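# Bend a rod into an arch between two sockets

## Task

Deform the rod into a standing arch whose two ends each sit in one of the board's two sockets, and leave it that way without the robot holding it.

## Robot and tools

Robot: two arms, left_arm and right_arm, each a six-joint arm with a two-finger parallel gripper and a wrist camera. In the scene frame the origin is at table-top height midway between the nominal bases, +x points out over the table, +y toward left_arm, +z up. Arm names do not match image sides. Calibrated root positions: left_arm (+0.022, +0.352, 0) m, yawed slightly (quat_wxyz +1.000, 0, 0, +0.011); right_arm (+0.009, -0.334, 0) m (quat_wxyz +1.000, 0, 0, -0.022). A two-camera stand is fixed behind the arms. Gripper axes: fingers point along its +z, open and close along its y. end_effector_position is the point between the pads, roughly 1 cm short of the tips.

Frames: reported hand positions (m), quaternions, velocities and targets are in the scene frame. Every commanded offset is along the axes of that arm's own current Hand target.

Row layout (shared by execute_actions and move): one flat list of 14 numbers, each in [-1, 1], always covering both arms: left_arm dx, dy, dz, rx, ry, rz, opening, then right_arm the same seven. dx..rz are an offset, not a pose: measured from the arm's Hand target (its last commanded pose after clipping), in that target's axes, with 1.0 = 0.6 m of travel or 180 degrees; rx, ry, rz form one rotation vector. Opening is absolute: +1 fully open (0.093 m), -1 closed. To leave an arm alone send six zeros plus its current opening; a 0 opening is itself a command to half-close.

execute_actions(actions, cameras): actions is a list of actions; each action is a table of 1 to 15 rows, one per 1/30 s step, and a short table repeats its last row until step 15. All rows of an action count from the Hand target at that action's start, not from the row before, and a new action or call starts again from the current Hand target, so sending the same offset twice moves twice as far. An empty list returns cameras and the full state (scene number, task). cameras: list of names, ["all"], or []; default is all only for an empty list. Unknown names invalidate the call.

move(target, speed, blend, opening_speed, grip_force, blocking, cameras): straight-line gripper paths toward target, either one 14-number row or up to 15 rows; every row is an offset from the same starting Hand targets, not chained. speed: m/s, 0.002 to 2.9, default 0.25 (rotation up to twice that in rad/s), one value or one per target. blend: corner rounding in m for lists, 0 = stop at each. opening_speed: rate on the -1..1 scale per second, at least 0.2. grip_force: newtons per pad, 10 to 50 (full), per arm or one value; it persists, and low values close slowly. blocking=false returns after about 0.5 s while the move runs. All paths finish together; total capped at 10 s. Paths ignore obstacles and the other arm; fast moves overshoot and hit harder; passing near an arm's own base can whip its elbow, so route around. The result adds a move: line (done, off_target, moving, held, fault) and limits (paced = pose clipped, held = steps withheld). done means within 10 mm and 2 degrees; it says nothing about contact.

wait(seconds 0 to 3600, cameras): lets time pass, sends nothing new; returns early if a running move ends. stop(cameras): brakes a running move; braking needs room. zoom_image(camera, region [x0, y0, x1, y1] px, at most 504x504) enlarges part of the newest image of cam_head_left, cam_head_right, cam_high, cam_low, cam_left_wrist or cam_right_wrist. read_manual(section "licences") gives URDF licence text only. finished_scene(scene 1 to 3) ends the scene irreversibly; after ending scene 1, make no further call in that reply.

Control behaviour: each step the commanded orientation is limited to 40 degrees from the measured one. Friction and weight leave grippers short, low or tilted, more when stretched; tiny moves may not happen or go sideways. Check position and orientation after each move and correct tilt. A stalled arm keeps pushing until commanded back past its gripper. A gripper resting short stays short until re-commanded; send the remaining gap as an offset.

Gripping: grip_measured is motor position on the -1..1 scale; pads meet near -0.94 and each mm of object width adds about 0.0208. Readings may sit up to about 0.02 high. Commanding about 0.41 below the width reading grips at full force; just below presses lightly. Keep sending the closing value to hold; send well above the width value to release. Sudden large closing commands spike the force briefly. Pads give roughly 50 to 65 N. The last number of each Joint positions list is opening in metres.

Results: robot state, Hand target, end_effector_position/quat, grip_measured, Tool commands, joint positions, torques (numbers 1 to 3 wrap at ±28 N m), Joint velocities (may read within noise or be omitted), MOTOR HOT / OVER-TEMPERATURE FAULT lines. Above 90 °C an arm folds and idles; at 100 °C it falls. Holding loads, stretched poses and pushing at unreachable targets heat motors.

Cameras: cam_head_left, cam_head_right (672x504, on one bar above and behind), cam_low (low, front-left side), cam_left_wrist, cam_right_wrist; calibration matrices are given per camera and may be off by a few degrees and millimetres.

Avoid: dropping or releasing moving parts, anything leaving the table, hard impacts or pushes on fixed or heavy objects, arms or grippers touching each other (the clearance check does not cover grippers or wrist cameras), closing one gripper on the other's fingers, strain on camera cables, and faults. Loose objects may be nudged occasionally.

Each tool is called by a JSON object that holds its "method" and its "body", one argument or row to a line.

## Session

{"method": "execute_actions", "body": {
  "actions": [],
  "cameras": ["cam_head_left","cam_head_right","cam_low"]
}}

{"method": "zoom_image", "body": {
  "camera": "cam_head_left",
  "region": [140, 220, 500, 420]
}}

{"method": "zoom_image", "body": {
  "camera": "cam_head_right",
  "region": [140, 220, 500, 420]
}}

Scene clock: 0.00 s.
left_arm: end_effector_position=(+0.4206, +0.3589, +0.0522) grip_measured=+1.000 end_effector_quat_wxyz=(+0.534, -0.037, +0.844, +0.029) | right_arm: end_effector_position=(+0.3941, -0.3997, +0.0626) grip_measured=+1.000 end_effector_quat_wxyz=(+0.529, +0.135, +0.816, -0.188)
Joint positions: left_arm=[-0.053 1.705 0.414 0.845 -0.115 -0.044 0.093] | right_arm=[0.083 1.71 0.417 0.859 0.502 0.041 0.093]
Joint velocities: within noise
Joint torques (N m): no reading
Heat: left arm: 33 °C; right arm: 29 °C.
Hand target: left_arm +0.4260, +0.3588, +0.0635; +0.550, -0.038, +0.834, +0.028 | right_arm +0.3971, -0.3996, +0.0680; +0.536, +0.137, +0.812, -0.187
Tool commands: left_gripper/opening=+1.0 right_gripper/opening=+1.0
Images, in order (width x height): cam_head_left 672x504, cam_head_right 672x504, cam_low 672x504.

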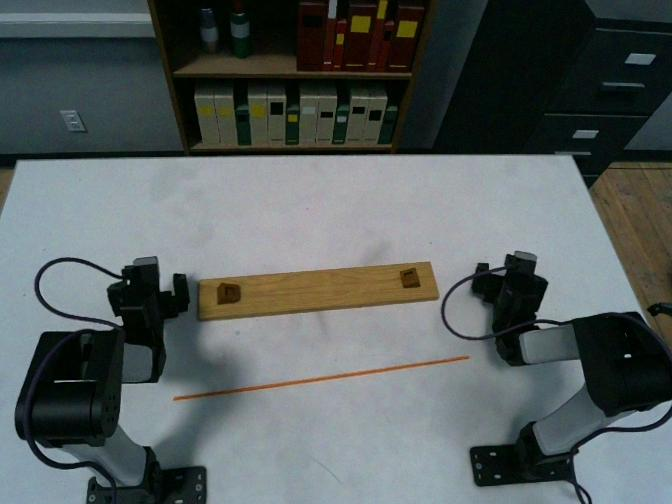

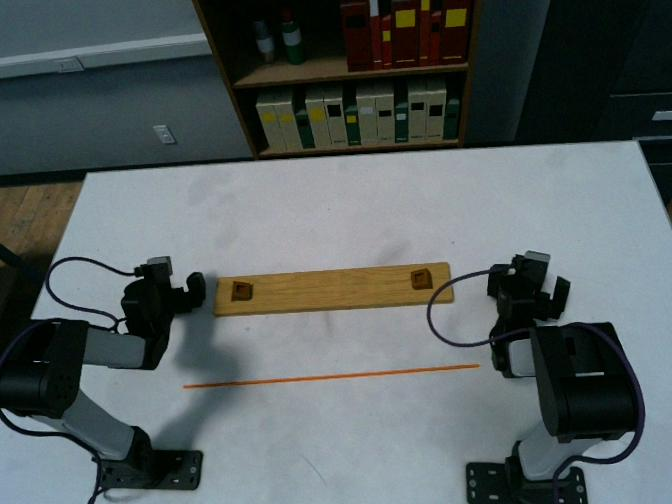

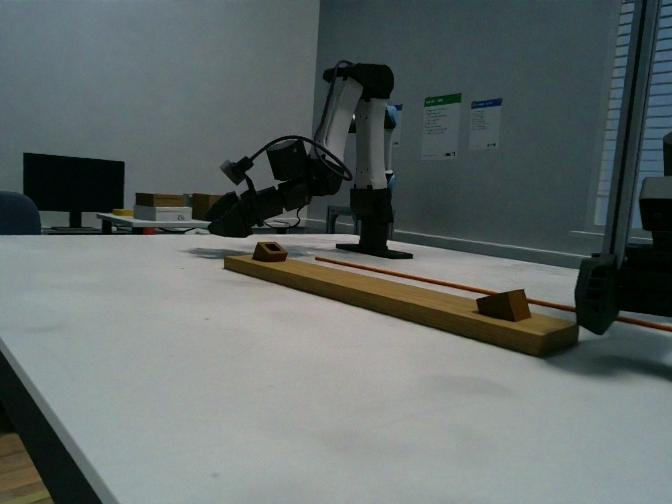

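Scaled by 1.400.

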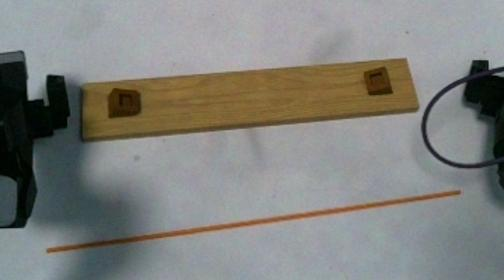

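Scaled by 1.400.

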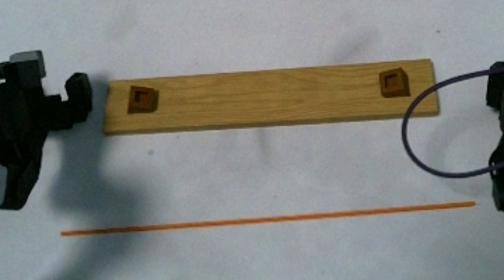

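{"method": "move", "body": {
  "target": [
    [-0.0793,-0.1162,-0.3942,0.2559,0.3277,0.4704,0.0,-0.1153,0.0837,-0.3567,-0.3653,0.2086,-0.5839,0.0],
    [0.1608,-0.1667,-0.4052,0.2559,0.3277,0.4704,0.0,0.1138,0.1497,-0.3695,-0.3653,0.2086,-0.5839,0.0]
  ],
  "speed": [0.45,0.3],
  "blend": 0.03,
  "cameras": ["cam_left_wrist","cam_right_wrist"]
}}

Scene clock: 72.87 s.
left_arm: end_effector_position=(+0.1720, +0.2388, +0.0674) grip_measured=+0.003 end_effector_quat_wxyz=(-0.085, +0.677, +0.729, +0.058) | right_arm: end_effector_position=(+0.2276, -0.2191, +0.0762) grip_measured=+0.001 end_effector_quat_wxyz=(+0.053, +0.738, -0.670, +0.064)
Joint positions: left_arm=[-0.77 1.439 0.918 -1.22 -0.116 0.739 0.045] | right_arm=[0.628 1.565 1.079 -1.157 0.151 -1.077 0.045]
Joint torques (N m): left_arm=[-0.34 -6.83 4.42 0.18 -0.17 -0.11] | right_arm=[0.35 -4.29 5.23 0.29 0.17 0.03]
Heat: left arm: 38 °C; right arm: 35 °C.
Hand target: left_arm +0.1751, +0.2347, +0.0701; -0.064, +0.675, +0.733, +0.059 | right_arm +0.2268, -0.2182, +0.0696; +0.059, +0.735, -0.673, +0.065
Off the commanded pose: left_arm 0.006 m, 2 deg | right_arm 0.007 m, 1 deg.
move: done
cam_left_wrist: T_world_to_cam=[[-0.99545, -0.08517, 0.04282, 0.18888], [-0.04372, 0.8071, 0.5888, -0.18332], [-0.08471, 0.58425, -0.80714, 0.01245]] pos_world=[0.18106, 0.15677, 0.1099]
cam_right_wrist: T_world_to_cam=[[0.99365, 0.11134, -0.01596, -0.20098], [0.10123, -0.82336, 0.55842, -0.20577], [0.04903, -0.55649, -0.8294, 0.01273]] pos_world=[0.21991, -0.13996, 0.12226]

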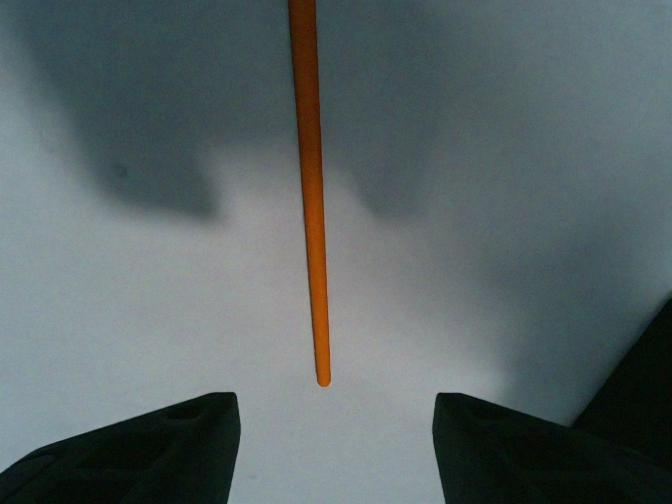

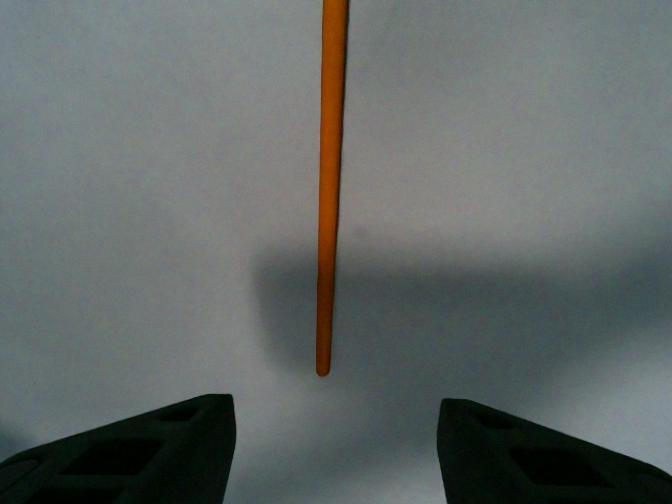

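{"method": "move", "body": {
  "target": [
    [-0.0152,0.0053,0.0567,0,0,0,0.0,-0.0098,0.0057,0.066,0,0,0,0.0],
    [-0.0217,0.0053,0.0945,0,0,0,0.0,-0.0172,0.0057,0.1072,0,0,0,0.0],
    [-0.0217,0.0053,0.0945,0,0,0,-1.0,-0.0172,0.0057,0.1072,0,0,0,-1.0],
    [-0.0015,0.0053,-0.0205,0,0,0,-1.0,0.0052,0.0057,-0.0193,0,0,0,-1.0]
  ],
  "speed": [0.12,0.05,0.05,0.12],
  "blend": [0.01,0,0,0],
  "opening_speed": 0.8,
  "cameras": ["cam_low","cam_left_wrist","cam_right_wrist"]
}}

Scene clock: 116.73 s.
left_arm: end_effector_position=(+0.1772, +0.2340, +0.0719) grip_measured=-0.957 end_effector_quat_wxyz=(-0.075, +0.677, +0.730, +0.058) | right_arm: end_effector_position=(+0.2203, -0.2237, +0.0690) grip_measured=-0.940 end_effector_quat_wxyz=(+0.074, +0.737, -0.669, +0.061)
Joint positions: left_arm=[-0.77 1.444 0.943 -1.222 -0.116 0.738 0] | right_arm=[0.631 1.579 1.06 -1.166 0.154 -1.071 0]
Joint torques (N m): left_arm=[-0.18 -6.8 6.45 -0.28 -0.16 -0.09] | right_arm=[0.43 -7.28 9.01 -0.15 0.12 0.05]
Heat: left arm: 37 °C; right arm: 32 °C.
Hand target: left_arm +0.1784, +0.2320, +0.0820; -0.064, +0.675, +0.733, +0.059 | right_arm +0.2234, -0.2195, +0.0816; +0.058, +0.735, -0.673, +0.065
Off the commanded pose: left_arm 0.010 m, 1 deg | right_arm 0.014 m, 2 deg.
move: off_target (right_arm)
cam_left_wrist: T_world_to_cam=[[-0.99598, -0.08458, 0.02962, 0.19443], [-0.05199, 0.81449, 0.57784, -0.18139], [-0.073, 0.57397, -0.81561, 0.02031]] pos_world=[0.1857, 0.15253, 0.11562]
cam_right_wrist: T_world_to_cam=[[0.99275, 0.10857, -0.05159, -0.19128], [0.11839, -0.80875, 0.57612, -0.20649], [0.02083, -0.57805, -0.81574, 0.00503]] pos_world=[0.21423, -0.14333, 0.1132]

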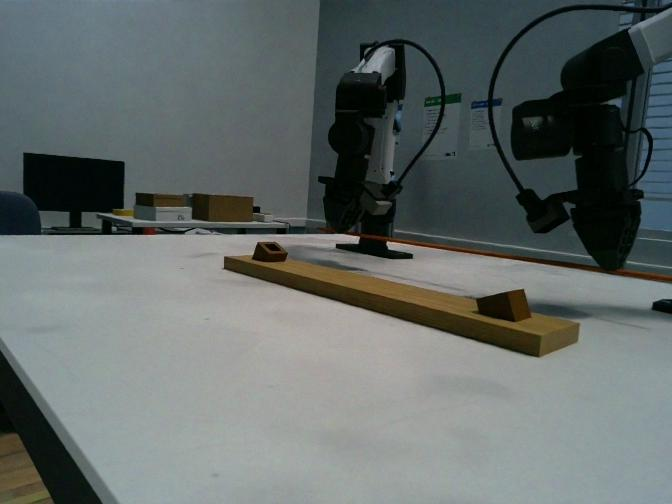

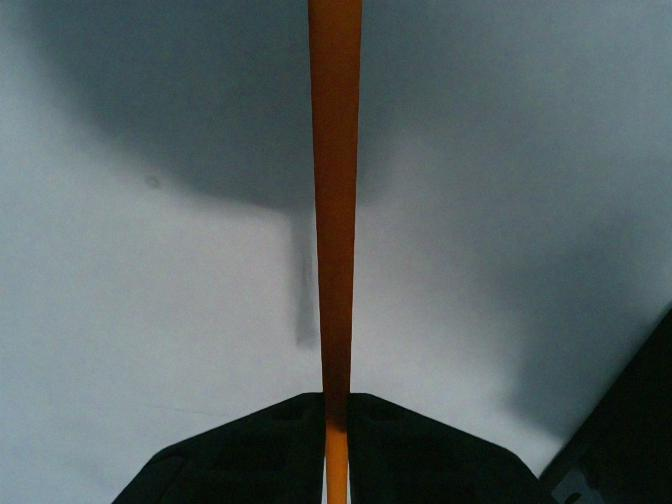

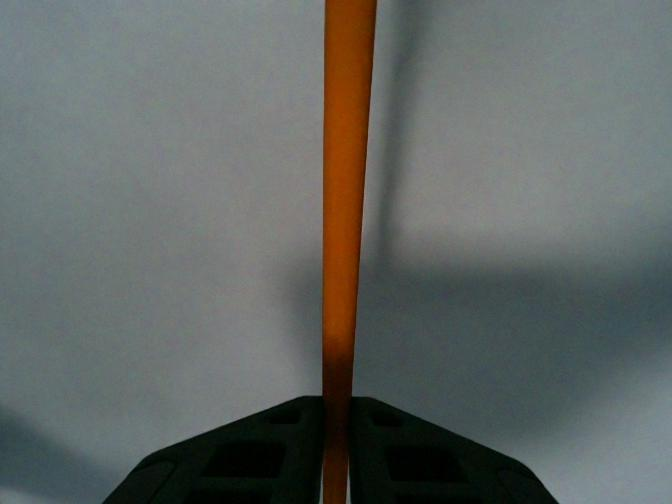

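{"method": "move", "body": {
  "target": [
    [-0.0047,0.0928,-0.0990,0.0001,-0.1389,0.0029,-1.0,0.0143,-0.0865,-0.0963,0.0001,-0.1389,0.0034,-1.0],
    [-0.0317,0.2235,-0.1630,0.0016,-0.2778,0.0061,-1.0,-0.0030,-0.2060,-0.1587,0.0019,-0.2778,0.0072,-1.0],
    [-0.0780,0.3242,-0.2305,0.0041,-0.3778,0.0092,-1.0,-0.0448,-0.3072,-0.1828,0.0048,-0.3778,0.0108,-1.0],
    [-0.1435,0.3262,-0.1877,0.0044,-0.4,0.0091,-1.0,-0.1150,-0.3207,-0.1208,0.0052,-0.4,0.0107,-1.0]
  ],
  "speed": [0.2,0.2,0.2,0.1],
  "blend": [0.03,0.03,0.015,0],
  "cameras": ["cam_low","cam_head_left","cam_head_right"]
}}

{"method": "zoom_image", "body": {
  "camera": "cam_low",
  "region": [220, 170, 320, 290]
}}

{"method": "zoom_image", "body": {
  "camera": "cam_low",
  "region": [420, 190, 580, 350]
}}

{"method": "zoom_image", "body": {
  "camera": "cam_head_left",
  "region": [370, 230, 470, 320]
}}

{"method": "zoom_image", "body": {
  "camera": "cam_head_right",
  "region": [200, 230, 300, 320]
}}

Scene clock: 181.87 s.
left_arm: end_effector_position=(+0.3859, +0.1700, +0.1590) grip_measured=-0.958 end_effector_quat_wxyz=(+0.338, +0.582, +0.665, -0.323) | right_arm: end_effector_position=(+0.4171, -0.1494, +0.1351) grip_measured=-0.941 end_effector_quat_wxyz=(-0.341, +0.624, -0.617, -0.337)
Joint positions: left_arm=[-0.144 1.817 1.396 -0.852 0.942 1.164 0] | right_arm=[0.148 2.087 1.672 -0.995 -0.991 -1.391 0]
Joint torques (N m): left_arm=[-3.28 -10.11 5.33 1.53 1.3 -0.08] | right_arm=[4.12 -9.36 5.63 0.69 -1.37 0.08]
Heat: left arm: 38 °C; right arm: 37 °C.
Hand target: left_arm +0.3821, +0.1440, +0.1779; +0.373, +0.590, +0.622, -0.355 | right_arm +0.4079, -0.1224, +0.1411; -0.354, +0.622, -0.590, -0.373
Off the commanded pose: left_arm 0.032 m, 7 deg | right_arm 0.029 m, 6 deg.
move: off_target (left_arm, right_arm)
Images, in order (width x height): cam_head_left 672x504, cam_head_right 672x504, cam_low 672x504.

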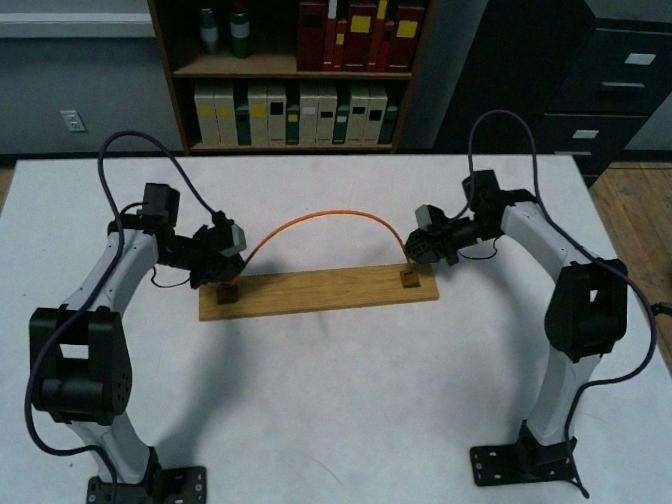

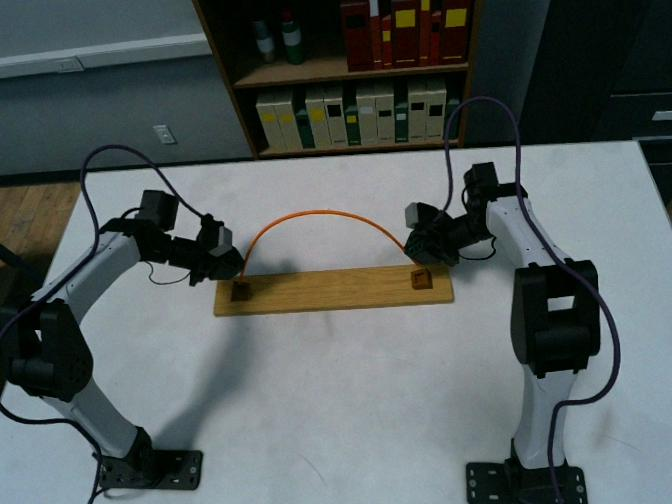

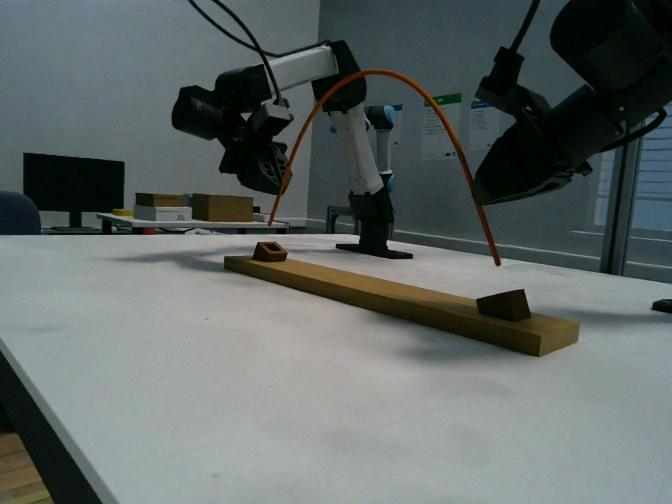

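Scaled by 4.200.

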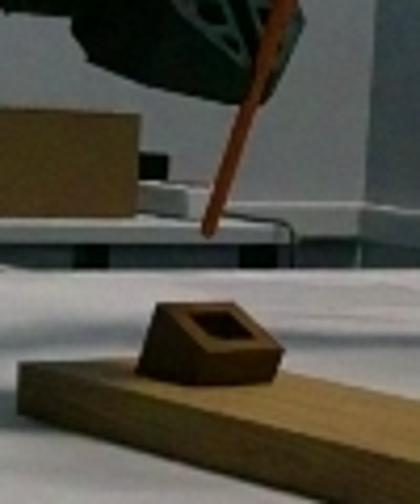

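Scaled by 3.150.

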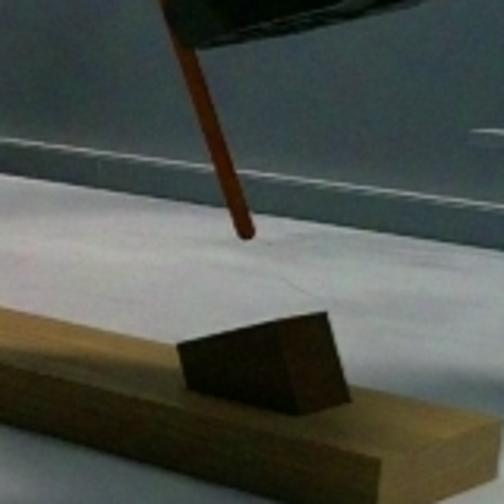

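Scaled by 5.040.

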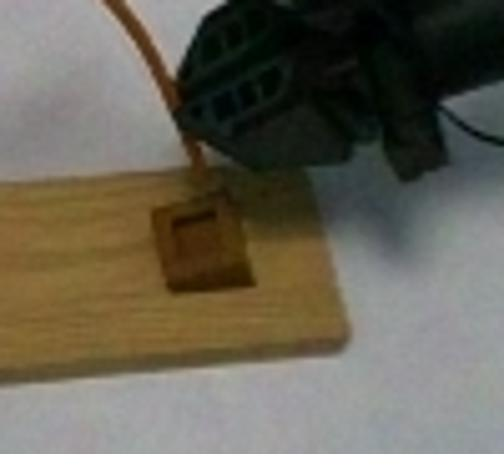

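Scaled by 5.040.

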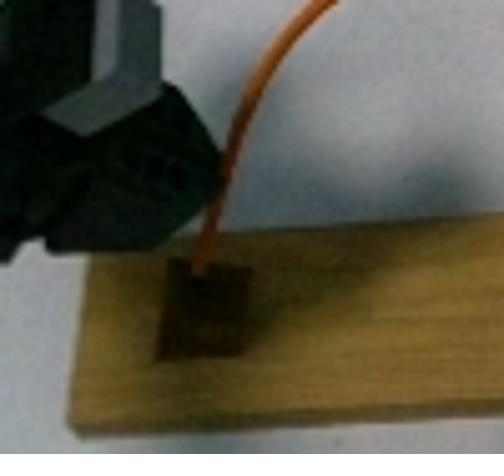

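{"method": "move", "body": {
  "target": [
    [0.0458,0.0005,0.0130,0,0,0,-1.0,0.0450,0.0115,0.0292,0,0,0,-1.0]
  ],
  "speed": 0.08,
  "cameras": ["cam_low","cam_head_left","cam_head_right"]
}}

{"method": "zoom_image", "body": {
  "camera": "cam_low",
  "region": [220, 170, 320, 290]
}}

{"method": "zoom_image", "body": {
  "camera": "cam_low",
  "region": [420, 190, 580, 350]
}}

{"method": "zoom_image", "body": {
  "camera": "cam_head_left",
  "region": [370, 230, 470, 320]
}}

{"method": "zoom_image", "body": {
  "camera": "cam_head_right",
  "region": [200, 230, 300, 320]
}}

Scene clock: 280.50 s.
left_arm: end_effector_position=(+0.3828, +0.1703, +0.1367) grip_measured=-0.958 end_effector_quat_wxyz=(+0.339, +0.583, +0.664, -0.323) | right_arm: end_effector_position=(+0.4106, -0.1465, +0.1042) grip_measured=-0.941 end_effector_quat_wxyz=(-0.342, +0.623, -0.617, -0.337)
Joint positions: left_arm=[-0.144 1.824 1.314 -0.762 0.943 1.167 0] | right_arm=[0.156 2.087 1.543 -0.85 -0.992 -1.372 0]
Joint torques (N m): left_arm=[-2.02 -8.55 5.27 1.51 1.32 0.11] | right_arm=[4.23 -9.05 5.57 0.84 -1.33 0.09]
Heat: left arm: 44 °C; right arm: 40 °C.
Hand target: left_arm +0.3820, +0.1500, +0.1499; +0.373, +0.590, +0.622, -0.355 | right_arm +0.4009, -0.1199, +0.1090; -0.355, +0.622, -0.589, -0.374
Off the commanded pose: left_arm 0.024 m, 7 deg | right_arm 0.029 m, 5 deg.
move: off_target (left_arm, right_arm)
Images, in order (width x height): cam_head_left 672x504, cam_head_right 672x504, cam_low 672x504.

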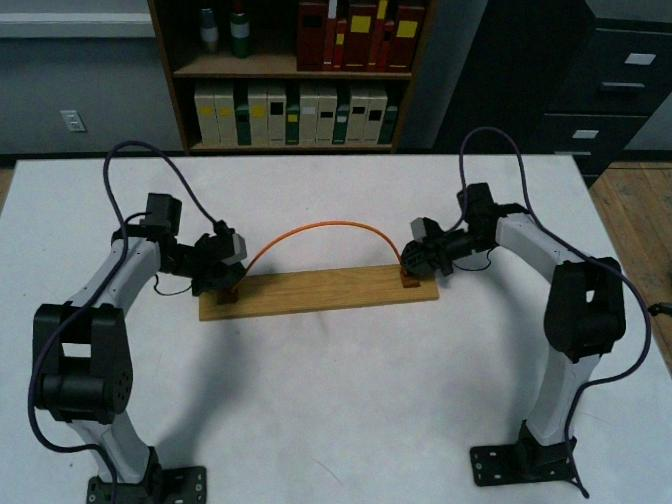

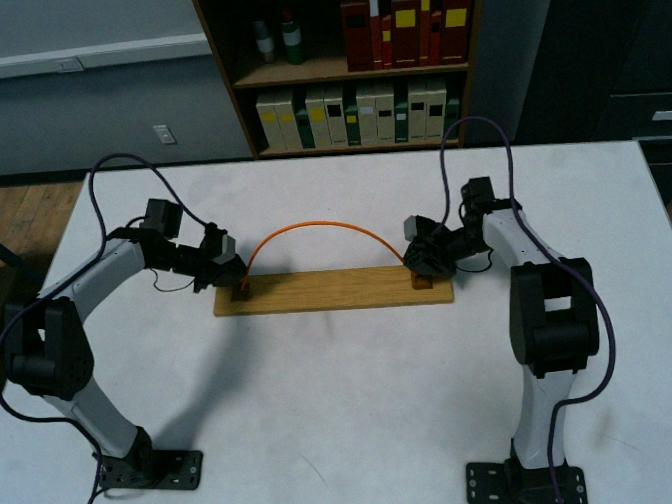

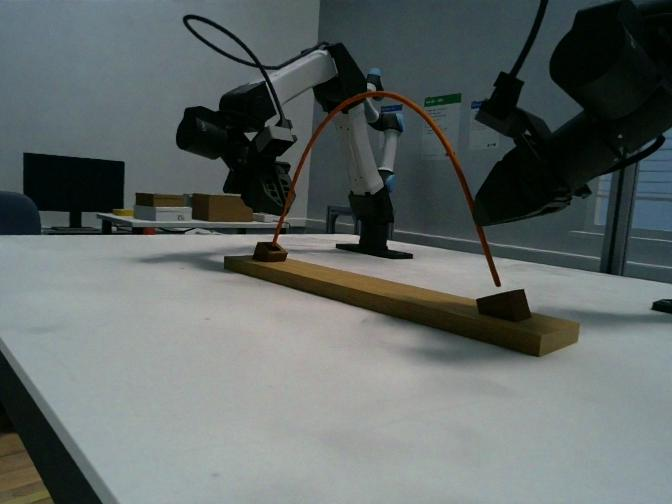

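Scaled by 4.200.

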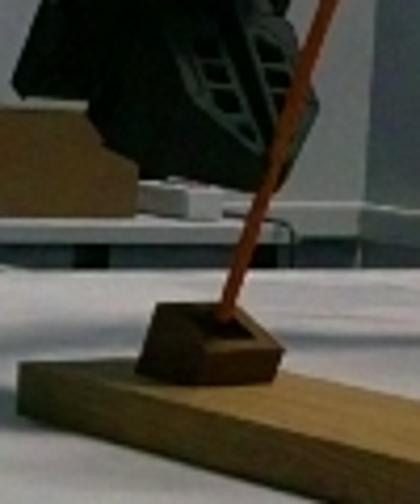

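Scaled by 3.150.

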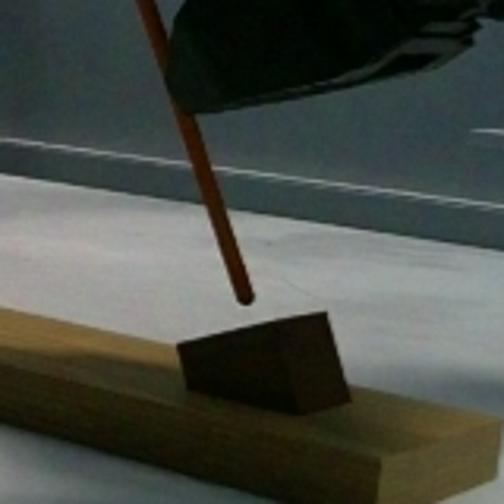

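Scaled by 5.040.

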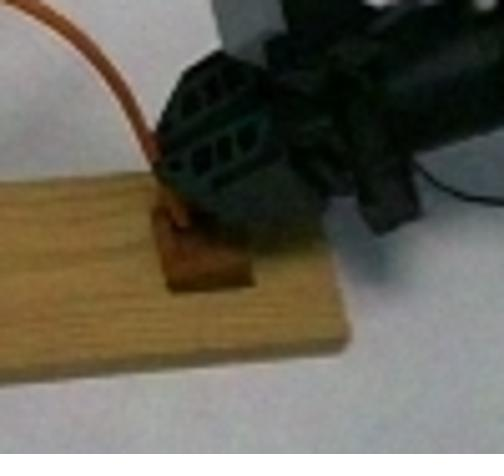

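Scaled by 5.040.

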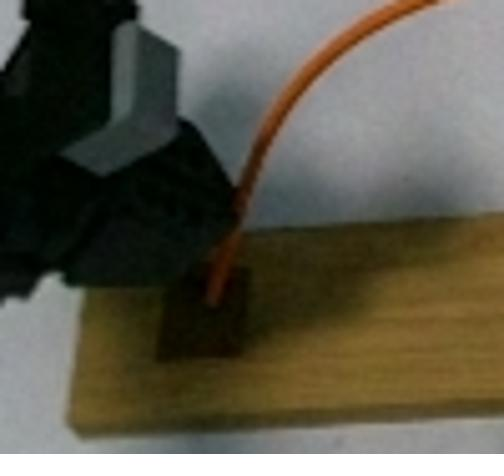

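{"method": "move", "body": {
  "target": [
    [0.0518,0.0022,0.0163,0,0,0,-1.0,0.048,0.0075,0.0088,0,0,0,-1.0]
  ],
  "speed": 0.06,
  "cameras": ["cam_low","cam_head_left","cam_head_right"]
}}

{"method": "zoom_image", "body": {
  "camera": "cam_low",
  "region": [220, 170, 320, 290]
}}

{"method": "zoom_image", "body": {
  "camera": "cam_low",
  "region": [420, 190, 580, 350]
}}

{"method": "zoom_image", "body": {
  "camera": "cam_head_left",
  "region": [370, 230, 470, 320]
}}

{"method": "zoom_image", "body": {
  "camera": "cam_head_right",
  "region": [200, 230, 300, 320]
}}

Scene clock: 306.57 s.
left_arm: end_effector_position=(+0.3831, +0.1717, +0.1167) grip_measured=-0.958 end_effector_quat_wxyz=(+0.353, +0.581, +0.652, -0.335) | right_arm: end_effector_position=(+0.4036, -0.1482, +0.0879) grip_measured=-0.941 end_effector_quat_wxyz=(-0.343, +0.619, -0.617, -0.343)
Joint positions: left_arm=[-0.128 1.856 1.248 -0.667 0.988 1.189 0] | right_arm=[0.151 2.089 1.471 -0.787 -1.005 -1.376 0]
Joint torques (N m): left_arm=[-1.98 -7.38 4.59 1.53 0.96 0.14] | right_arm=[2.73 -7.05 5.03 0.87 -1.24 -0.18]
Heat: left arm: 45 °C; right arm: 41 °C.
Hand target: left_arm +0.3831, +0.1561, +0.1180; +0.374, +0.590, +0.622, -0.354 | right_arm +0.3969, -0.1291, +0.0812; -0.355, +0.622, -0.590, -0.373
Off the commanded pose: left_arm 0.016 m, 5 deg | right_arm 0.021 m, 5 deg.
move: off_target (left_arm, right_arm)
Images, in order (width x height): cam_head_left 672x504, cam_head_right 672x504, cam_low 672x504.

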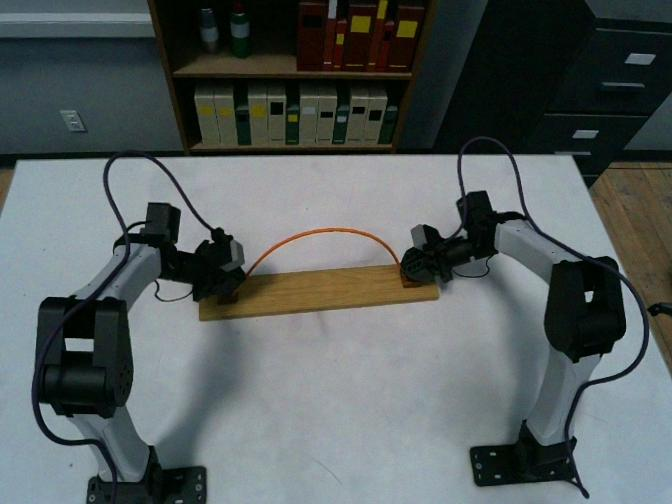

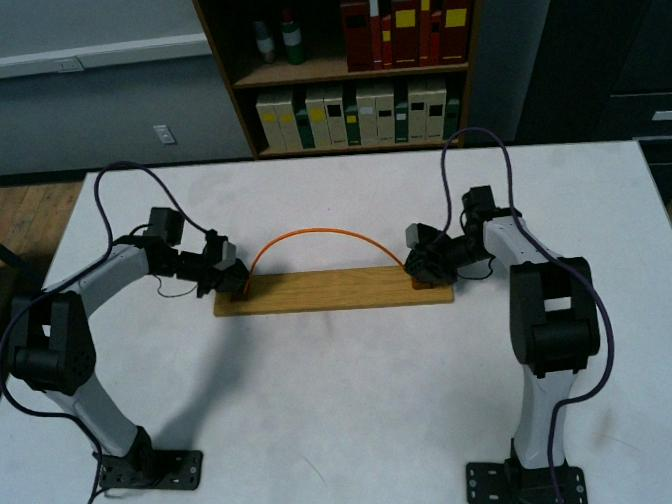

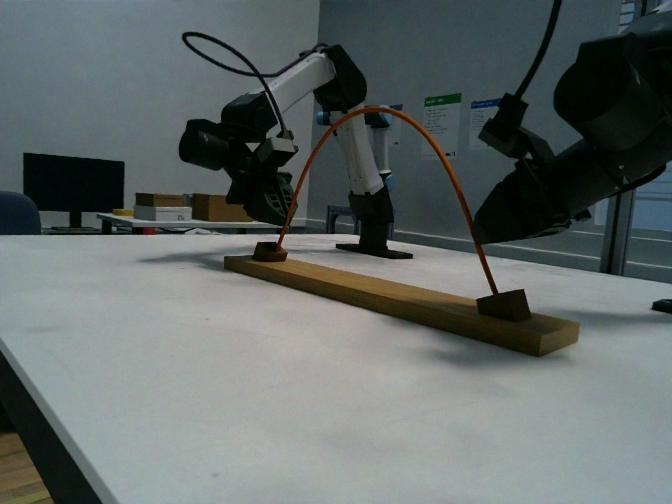

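Scaled by 4.200.

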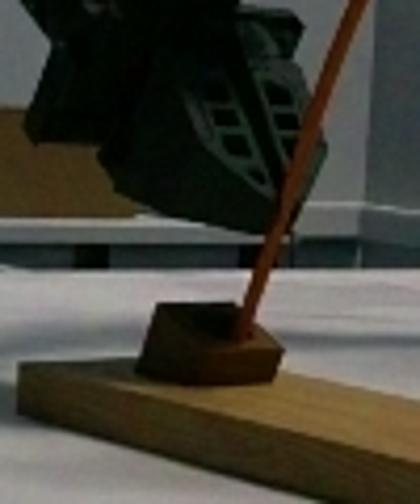

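Scaled by 3.150.

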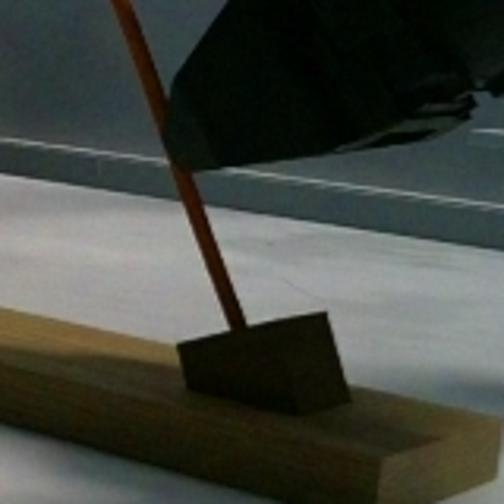

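Scaled by 5.040.

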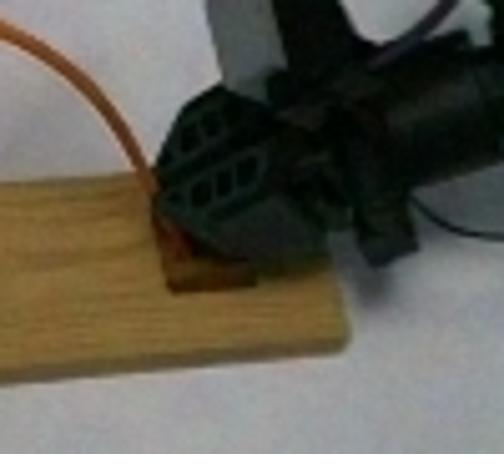

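Scaled by 5.040.

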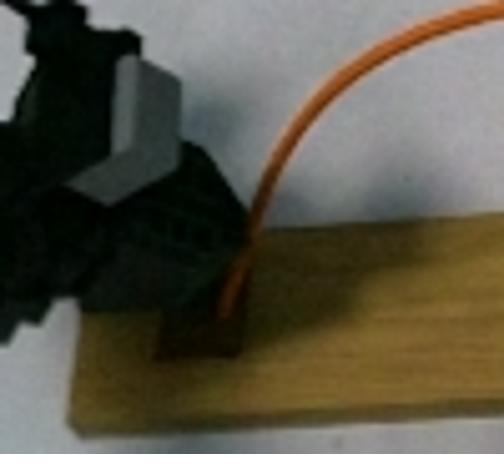

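{"method": "move", "body": {
  "target": [0.0237,0.0003,0.0051,0,0,0,-1,0.0253,0.0005,0.0021,0,0,0,-1],
  "speed": 0.05,
  "cameras": ["cam_head_left","cam_head_right","cam_low"]
}}

Scene clock: 356.87 s.
left_arm: end_effector_position=(+0.3836, +0.1713, +0.1148) grip_measured=-0.958 end_effector_quat_wxyz=(+0.368, +0.577, +0.641, -0.347) | right_arm: end_effector_position=(+0.4036, -0.1496, +0.0866) grip_measured=-0.941 end_effector_quat_wxyz=(-0.358, +0.614, -0.607, -0.356)
Joint positions: left_arm=[-0.119 1.867 1.226 -0.624 1.034 1.195 0] | right_arm=[0.138 2.101 1.457 -0.768 -1.052 -1.396 0]
Joint torques (N m): left_arm=[-1.98 -6.28 4.03 1.49 0.6 0.26] | right_arm=[2.66 -6.09 4.25 0.89 -0.76 -0.32]
Heat: left arm: 43 °C; right arm: 41 °C.
Hand target: left_arm +0.3830, +0.1599, +0.1040; +0.373, +0.590, +0.622, -0.355 | right_arm +0.3970, -0.1351, +0.0671; -0.354, +0.622, -0.590, -0.373
Off the commanded pose: left_arm 0.016 m, 3 deg | right_arm 0.025 m, 3 deg.
move: off_target (left_arm, right_arm)

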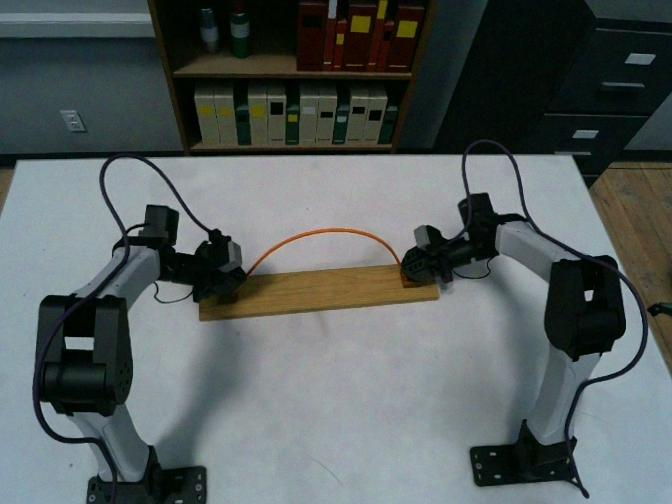

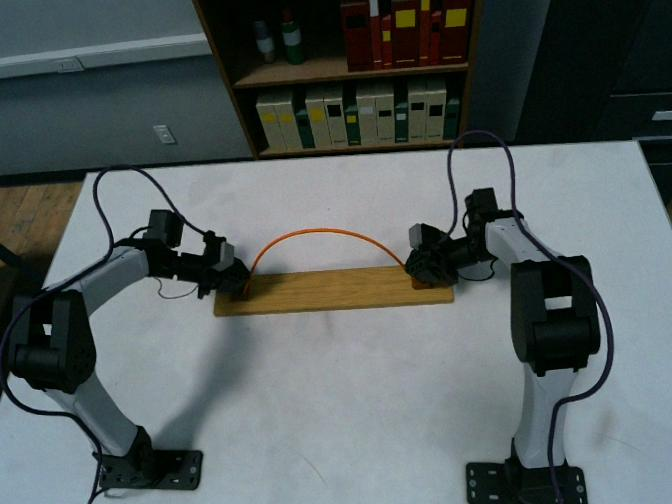

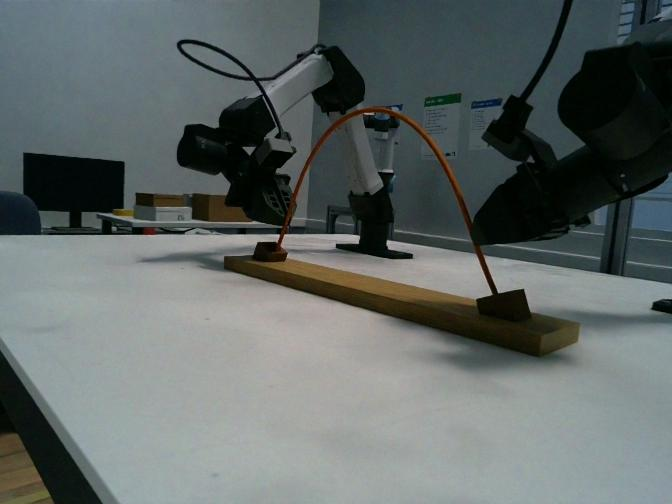

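{"method": "move", "body": {
  "target": [
    [-0.007,0.001,-0.0252,0,0,0,-1,-0.0171,-0.0087,-0.037,0,0,0,-1],
    [-0.007,0.001,-0.0252,0,0,0,0,-0.0171,-0.0087,-0.037,0,0,0,0]
  ],
  "speed": 0.05,
  "opening_speed": 0.5,
  "cameras": ["cam_head_left","cam_head_right","cam_low"]
}}

Scene clock: 374.03 s.
left_arm: end_effector_position=(+0.3798, +0.1741, +0.1109) grip_measured=-0.004 end_effector_quat_wxyz=(+0.366, +0.583, +0.633, -0.355) | right_arm: end_effector_position=(+0.4003, -0.1539, +0.0869) grip_measured=-0.002 end_effector_quat_wxyz=(-0.351, +0.620, -0.598, -0.366)
Joint positions: left_arm=[-0.108 1.885 1.233 -0.668 1.052 1.258 0.045] | right_arm=[0.126 2.126 1.498 -0.864 -1.063 -1.478 0.045]
Joint torques (N m): left_arm=[-0.23 -8.77 6.28 0.78 0.52 0.2] | right_arm=[0.54 -7.95 8.69 0.3 -0.7 -0.2]
Heat: left arm: 42 °C; right arm: 41 °C.
Hand target: left_arm +0.3829, +0.1714, +0.1146; +0.373, +0.590, +0.622, -0.355 | right_arm +0.4030, -0.1496, +0.0866; -0.355, +0.622, -0.590, -0.374
Off the commanded pose: left_arm 0.006 m, 2 deg | right_arm 0.005 m, 1 deg.
move: done

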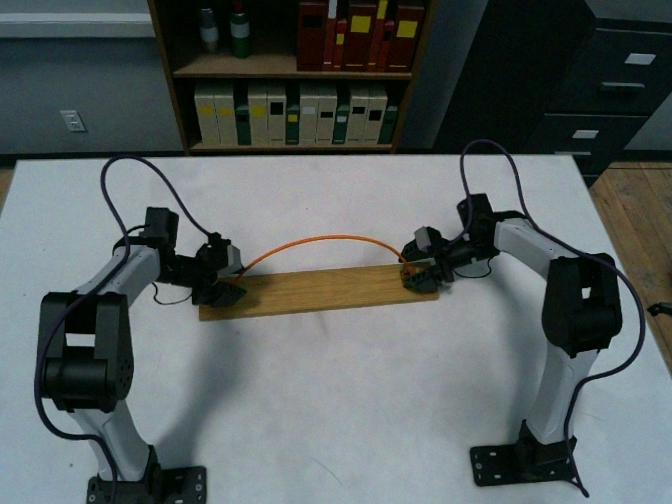

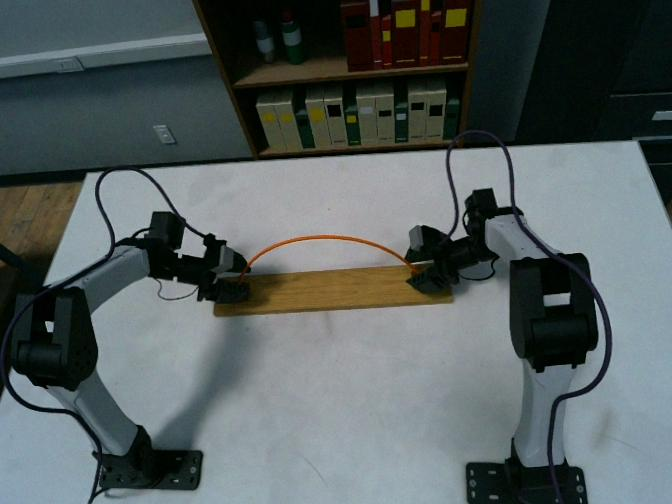

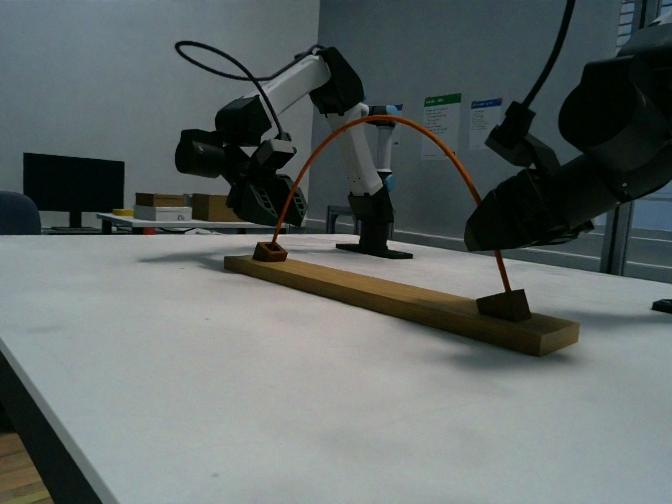

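{"method": "move", "body": {
  "target": [0,0,-0.2,0,0,0,0,0,0,-0.2,0,0,0,0],
  "speed": 0.15,
  "cameras": ["cam_head_left","cam_head_right","cam_low"]
}}

Scene clock: 382.30 s.
left_arm: end_effector_position=(+0.3749, +0.2757, +0.1687) grip_measured=-0.003 end_effector_quat_wxyz=(+0.371, +0.586, +0.626, -0.356) | right_arm: end_effector_position=(+0.4049, -0.2533, +0.1464) grip_measured=-0.001 end_effector_quat_wxyz=(-0.361, +0.616, -0.596, -0.368)
Joint positions: left_arm=[0.185 1.975 1.587 -1.463 1.059 1.876 0.045] | right_arm=[-0.125 2.226 1.875 -1.571 -1.047 -1.978 0.045]
Joint torques (N m): left_arm=[0.39 -8.83 6.41 -0.47 0.41 0.19] | right_arm=[-0.28 -8.1 8.77 -0.43 -0.44 -0.22]
Heat: left arm: 43 °C; right arm: 40 °C.
Hand target: left_arm +0.3775, +0.2773, +0.1711; +0.373, +0.590, +0.622, -0.355 | right_arm +0.4086, -0.2553, +0.1430; -0.355, +0.622, -0.590, -0.373
Off the commanded pose: left_arm 0.004 m, 1 deg | right_arm 0.005 m, 1 deg.
joint sent to its limit (right arm) — joint 4 (wrist pitch), lower limit. The joint targets still meet the commanded pose.
move: done

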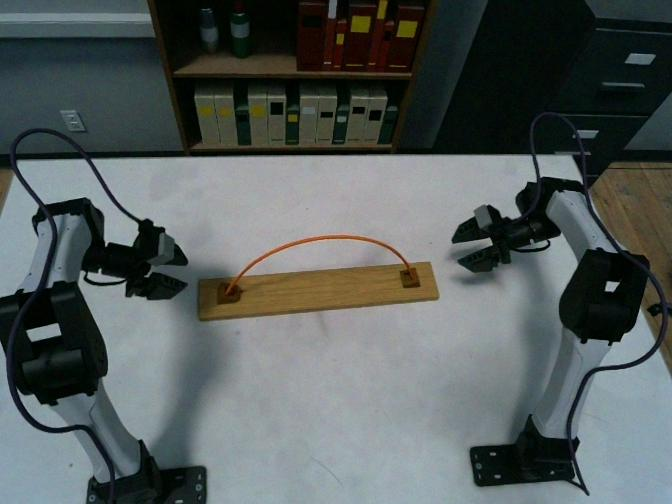

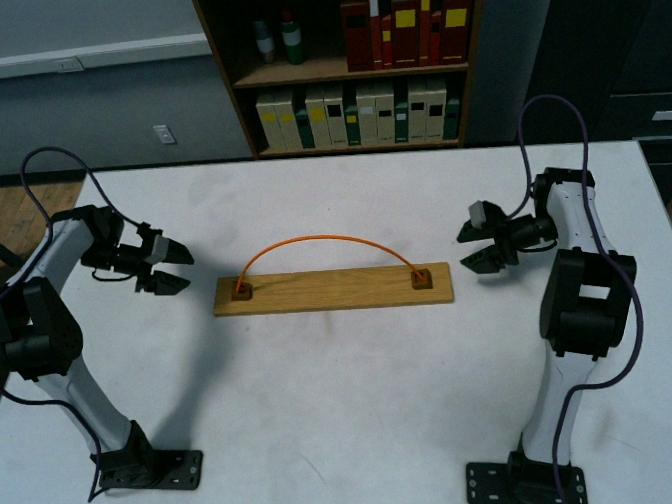

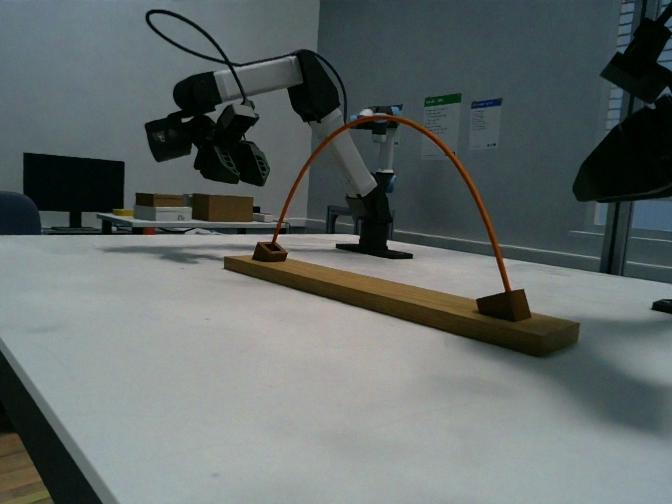

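{"method": "finished_scene", "body": {
  "scene": 2
}}

The scene is finished: the task was done.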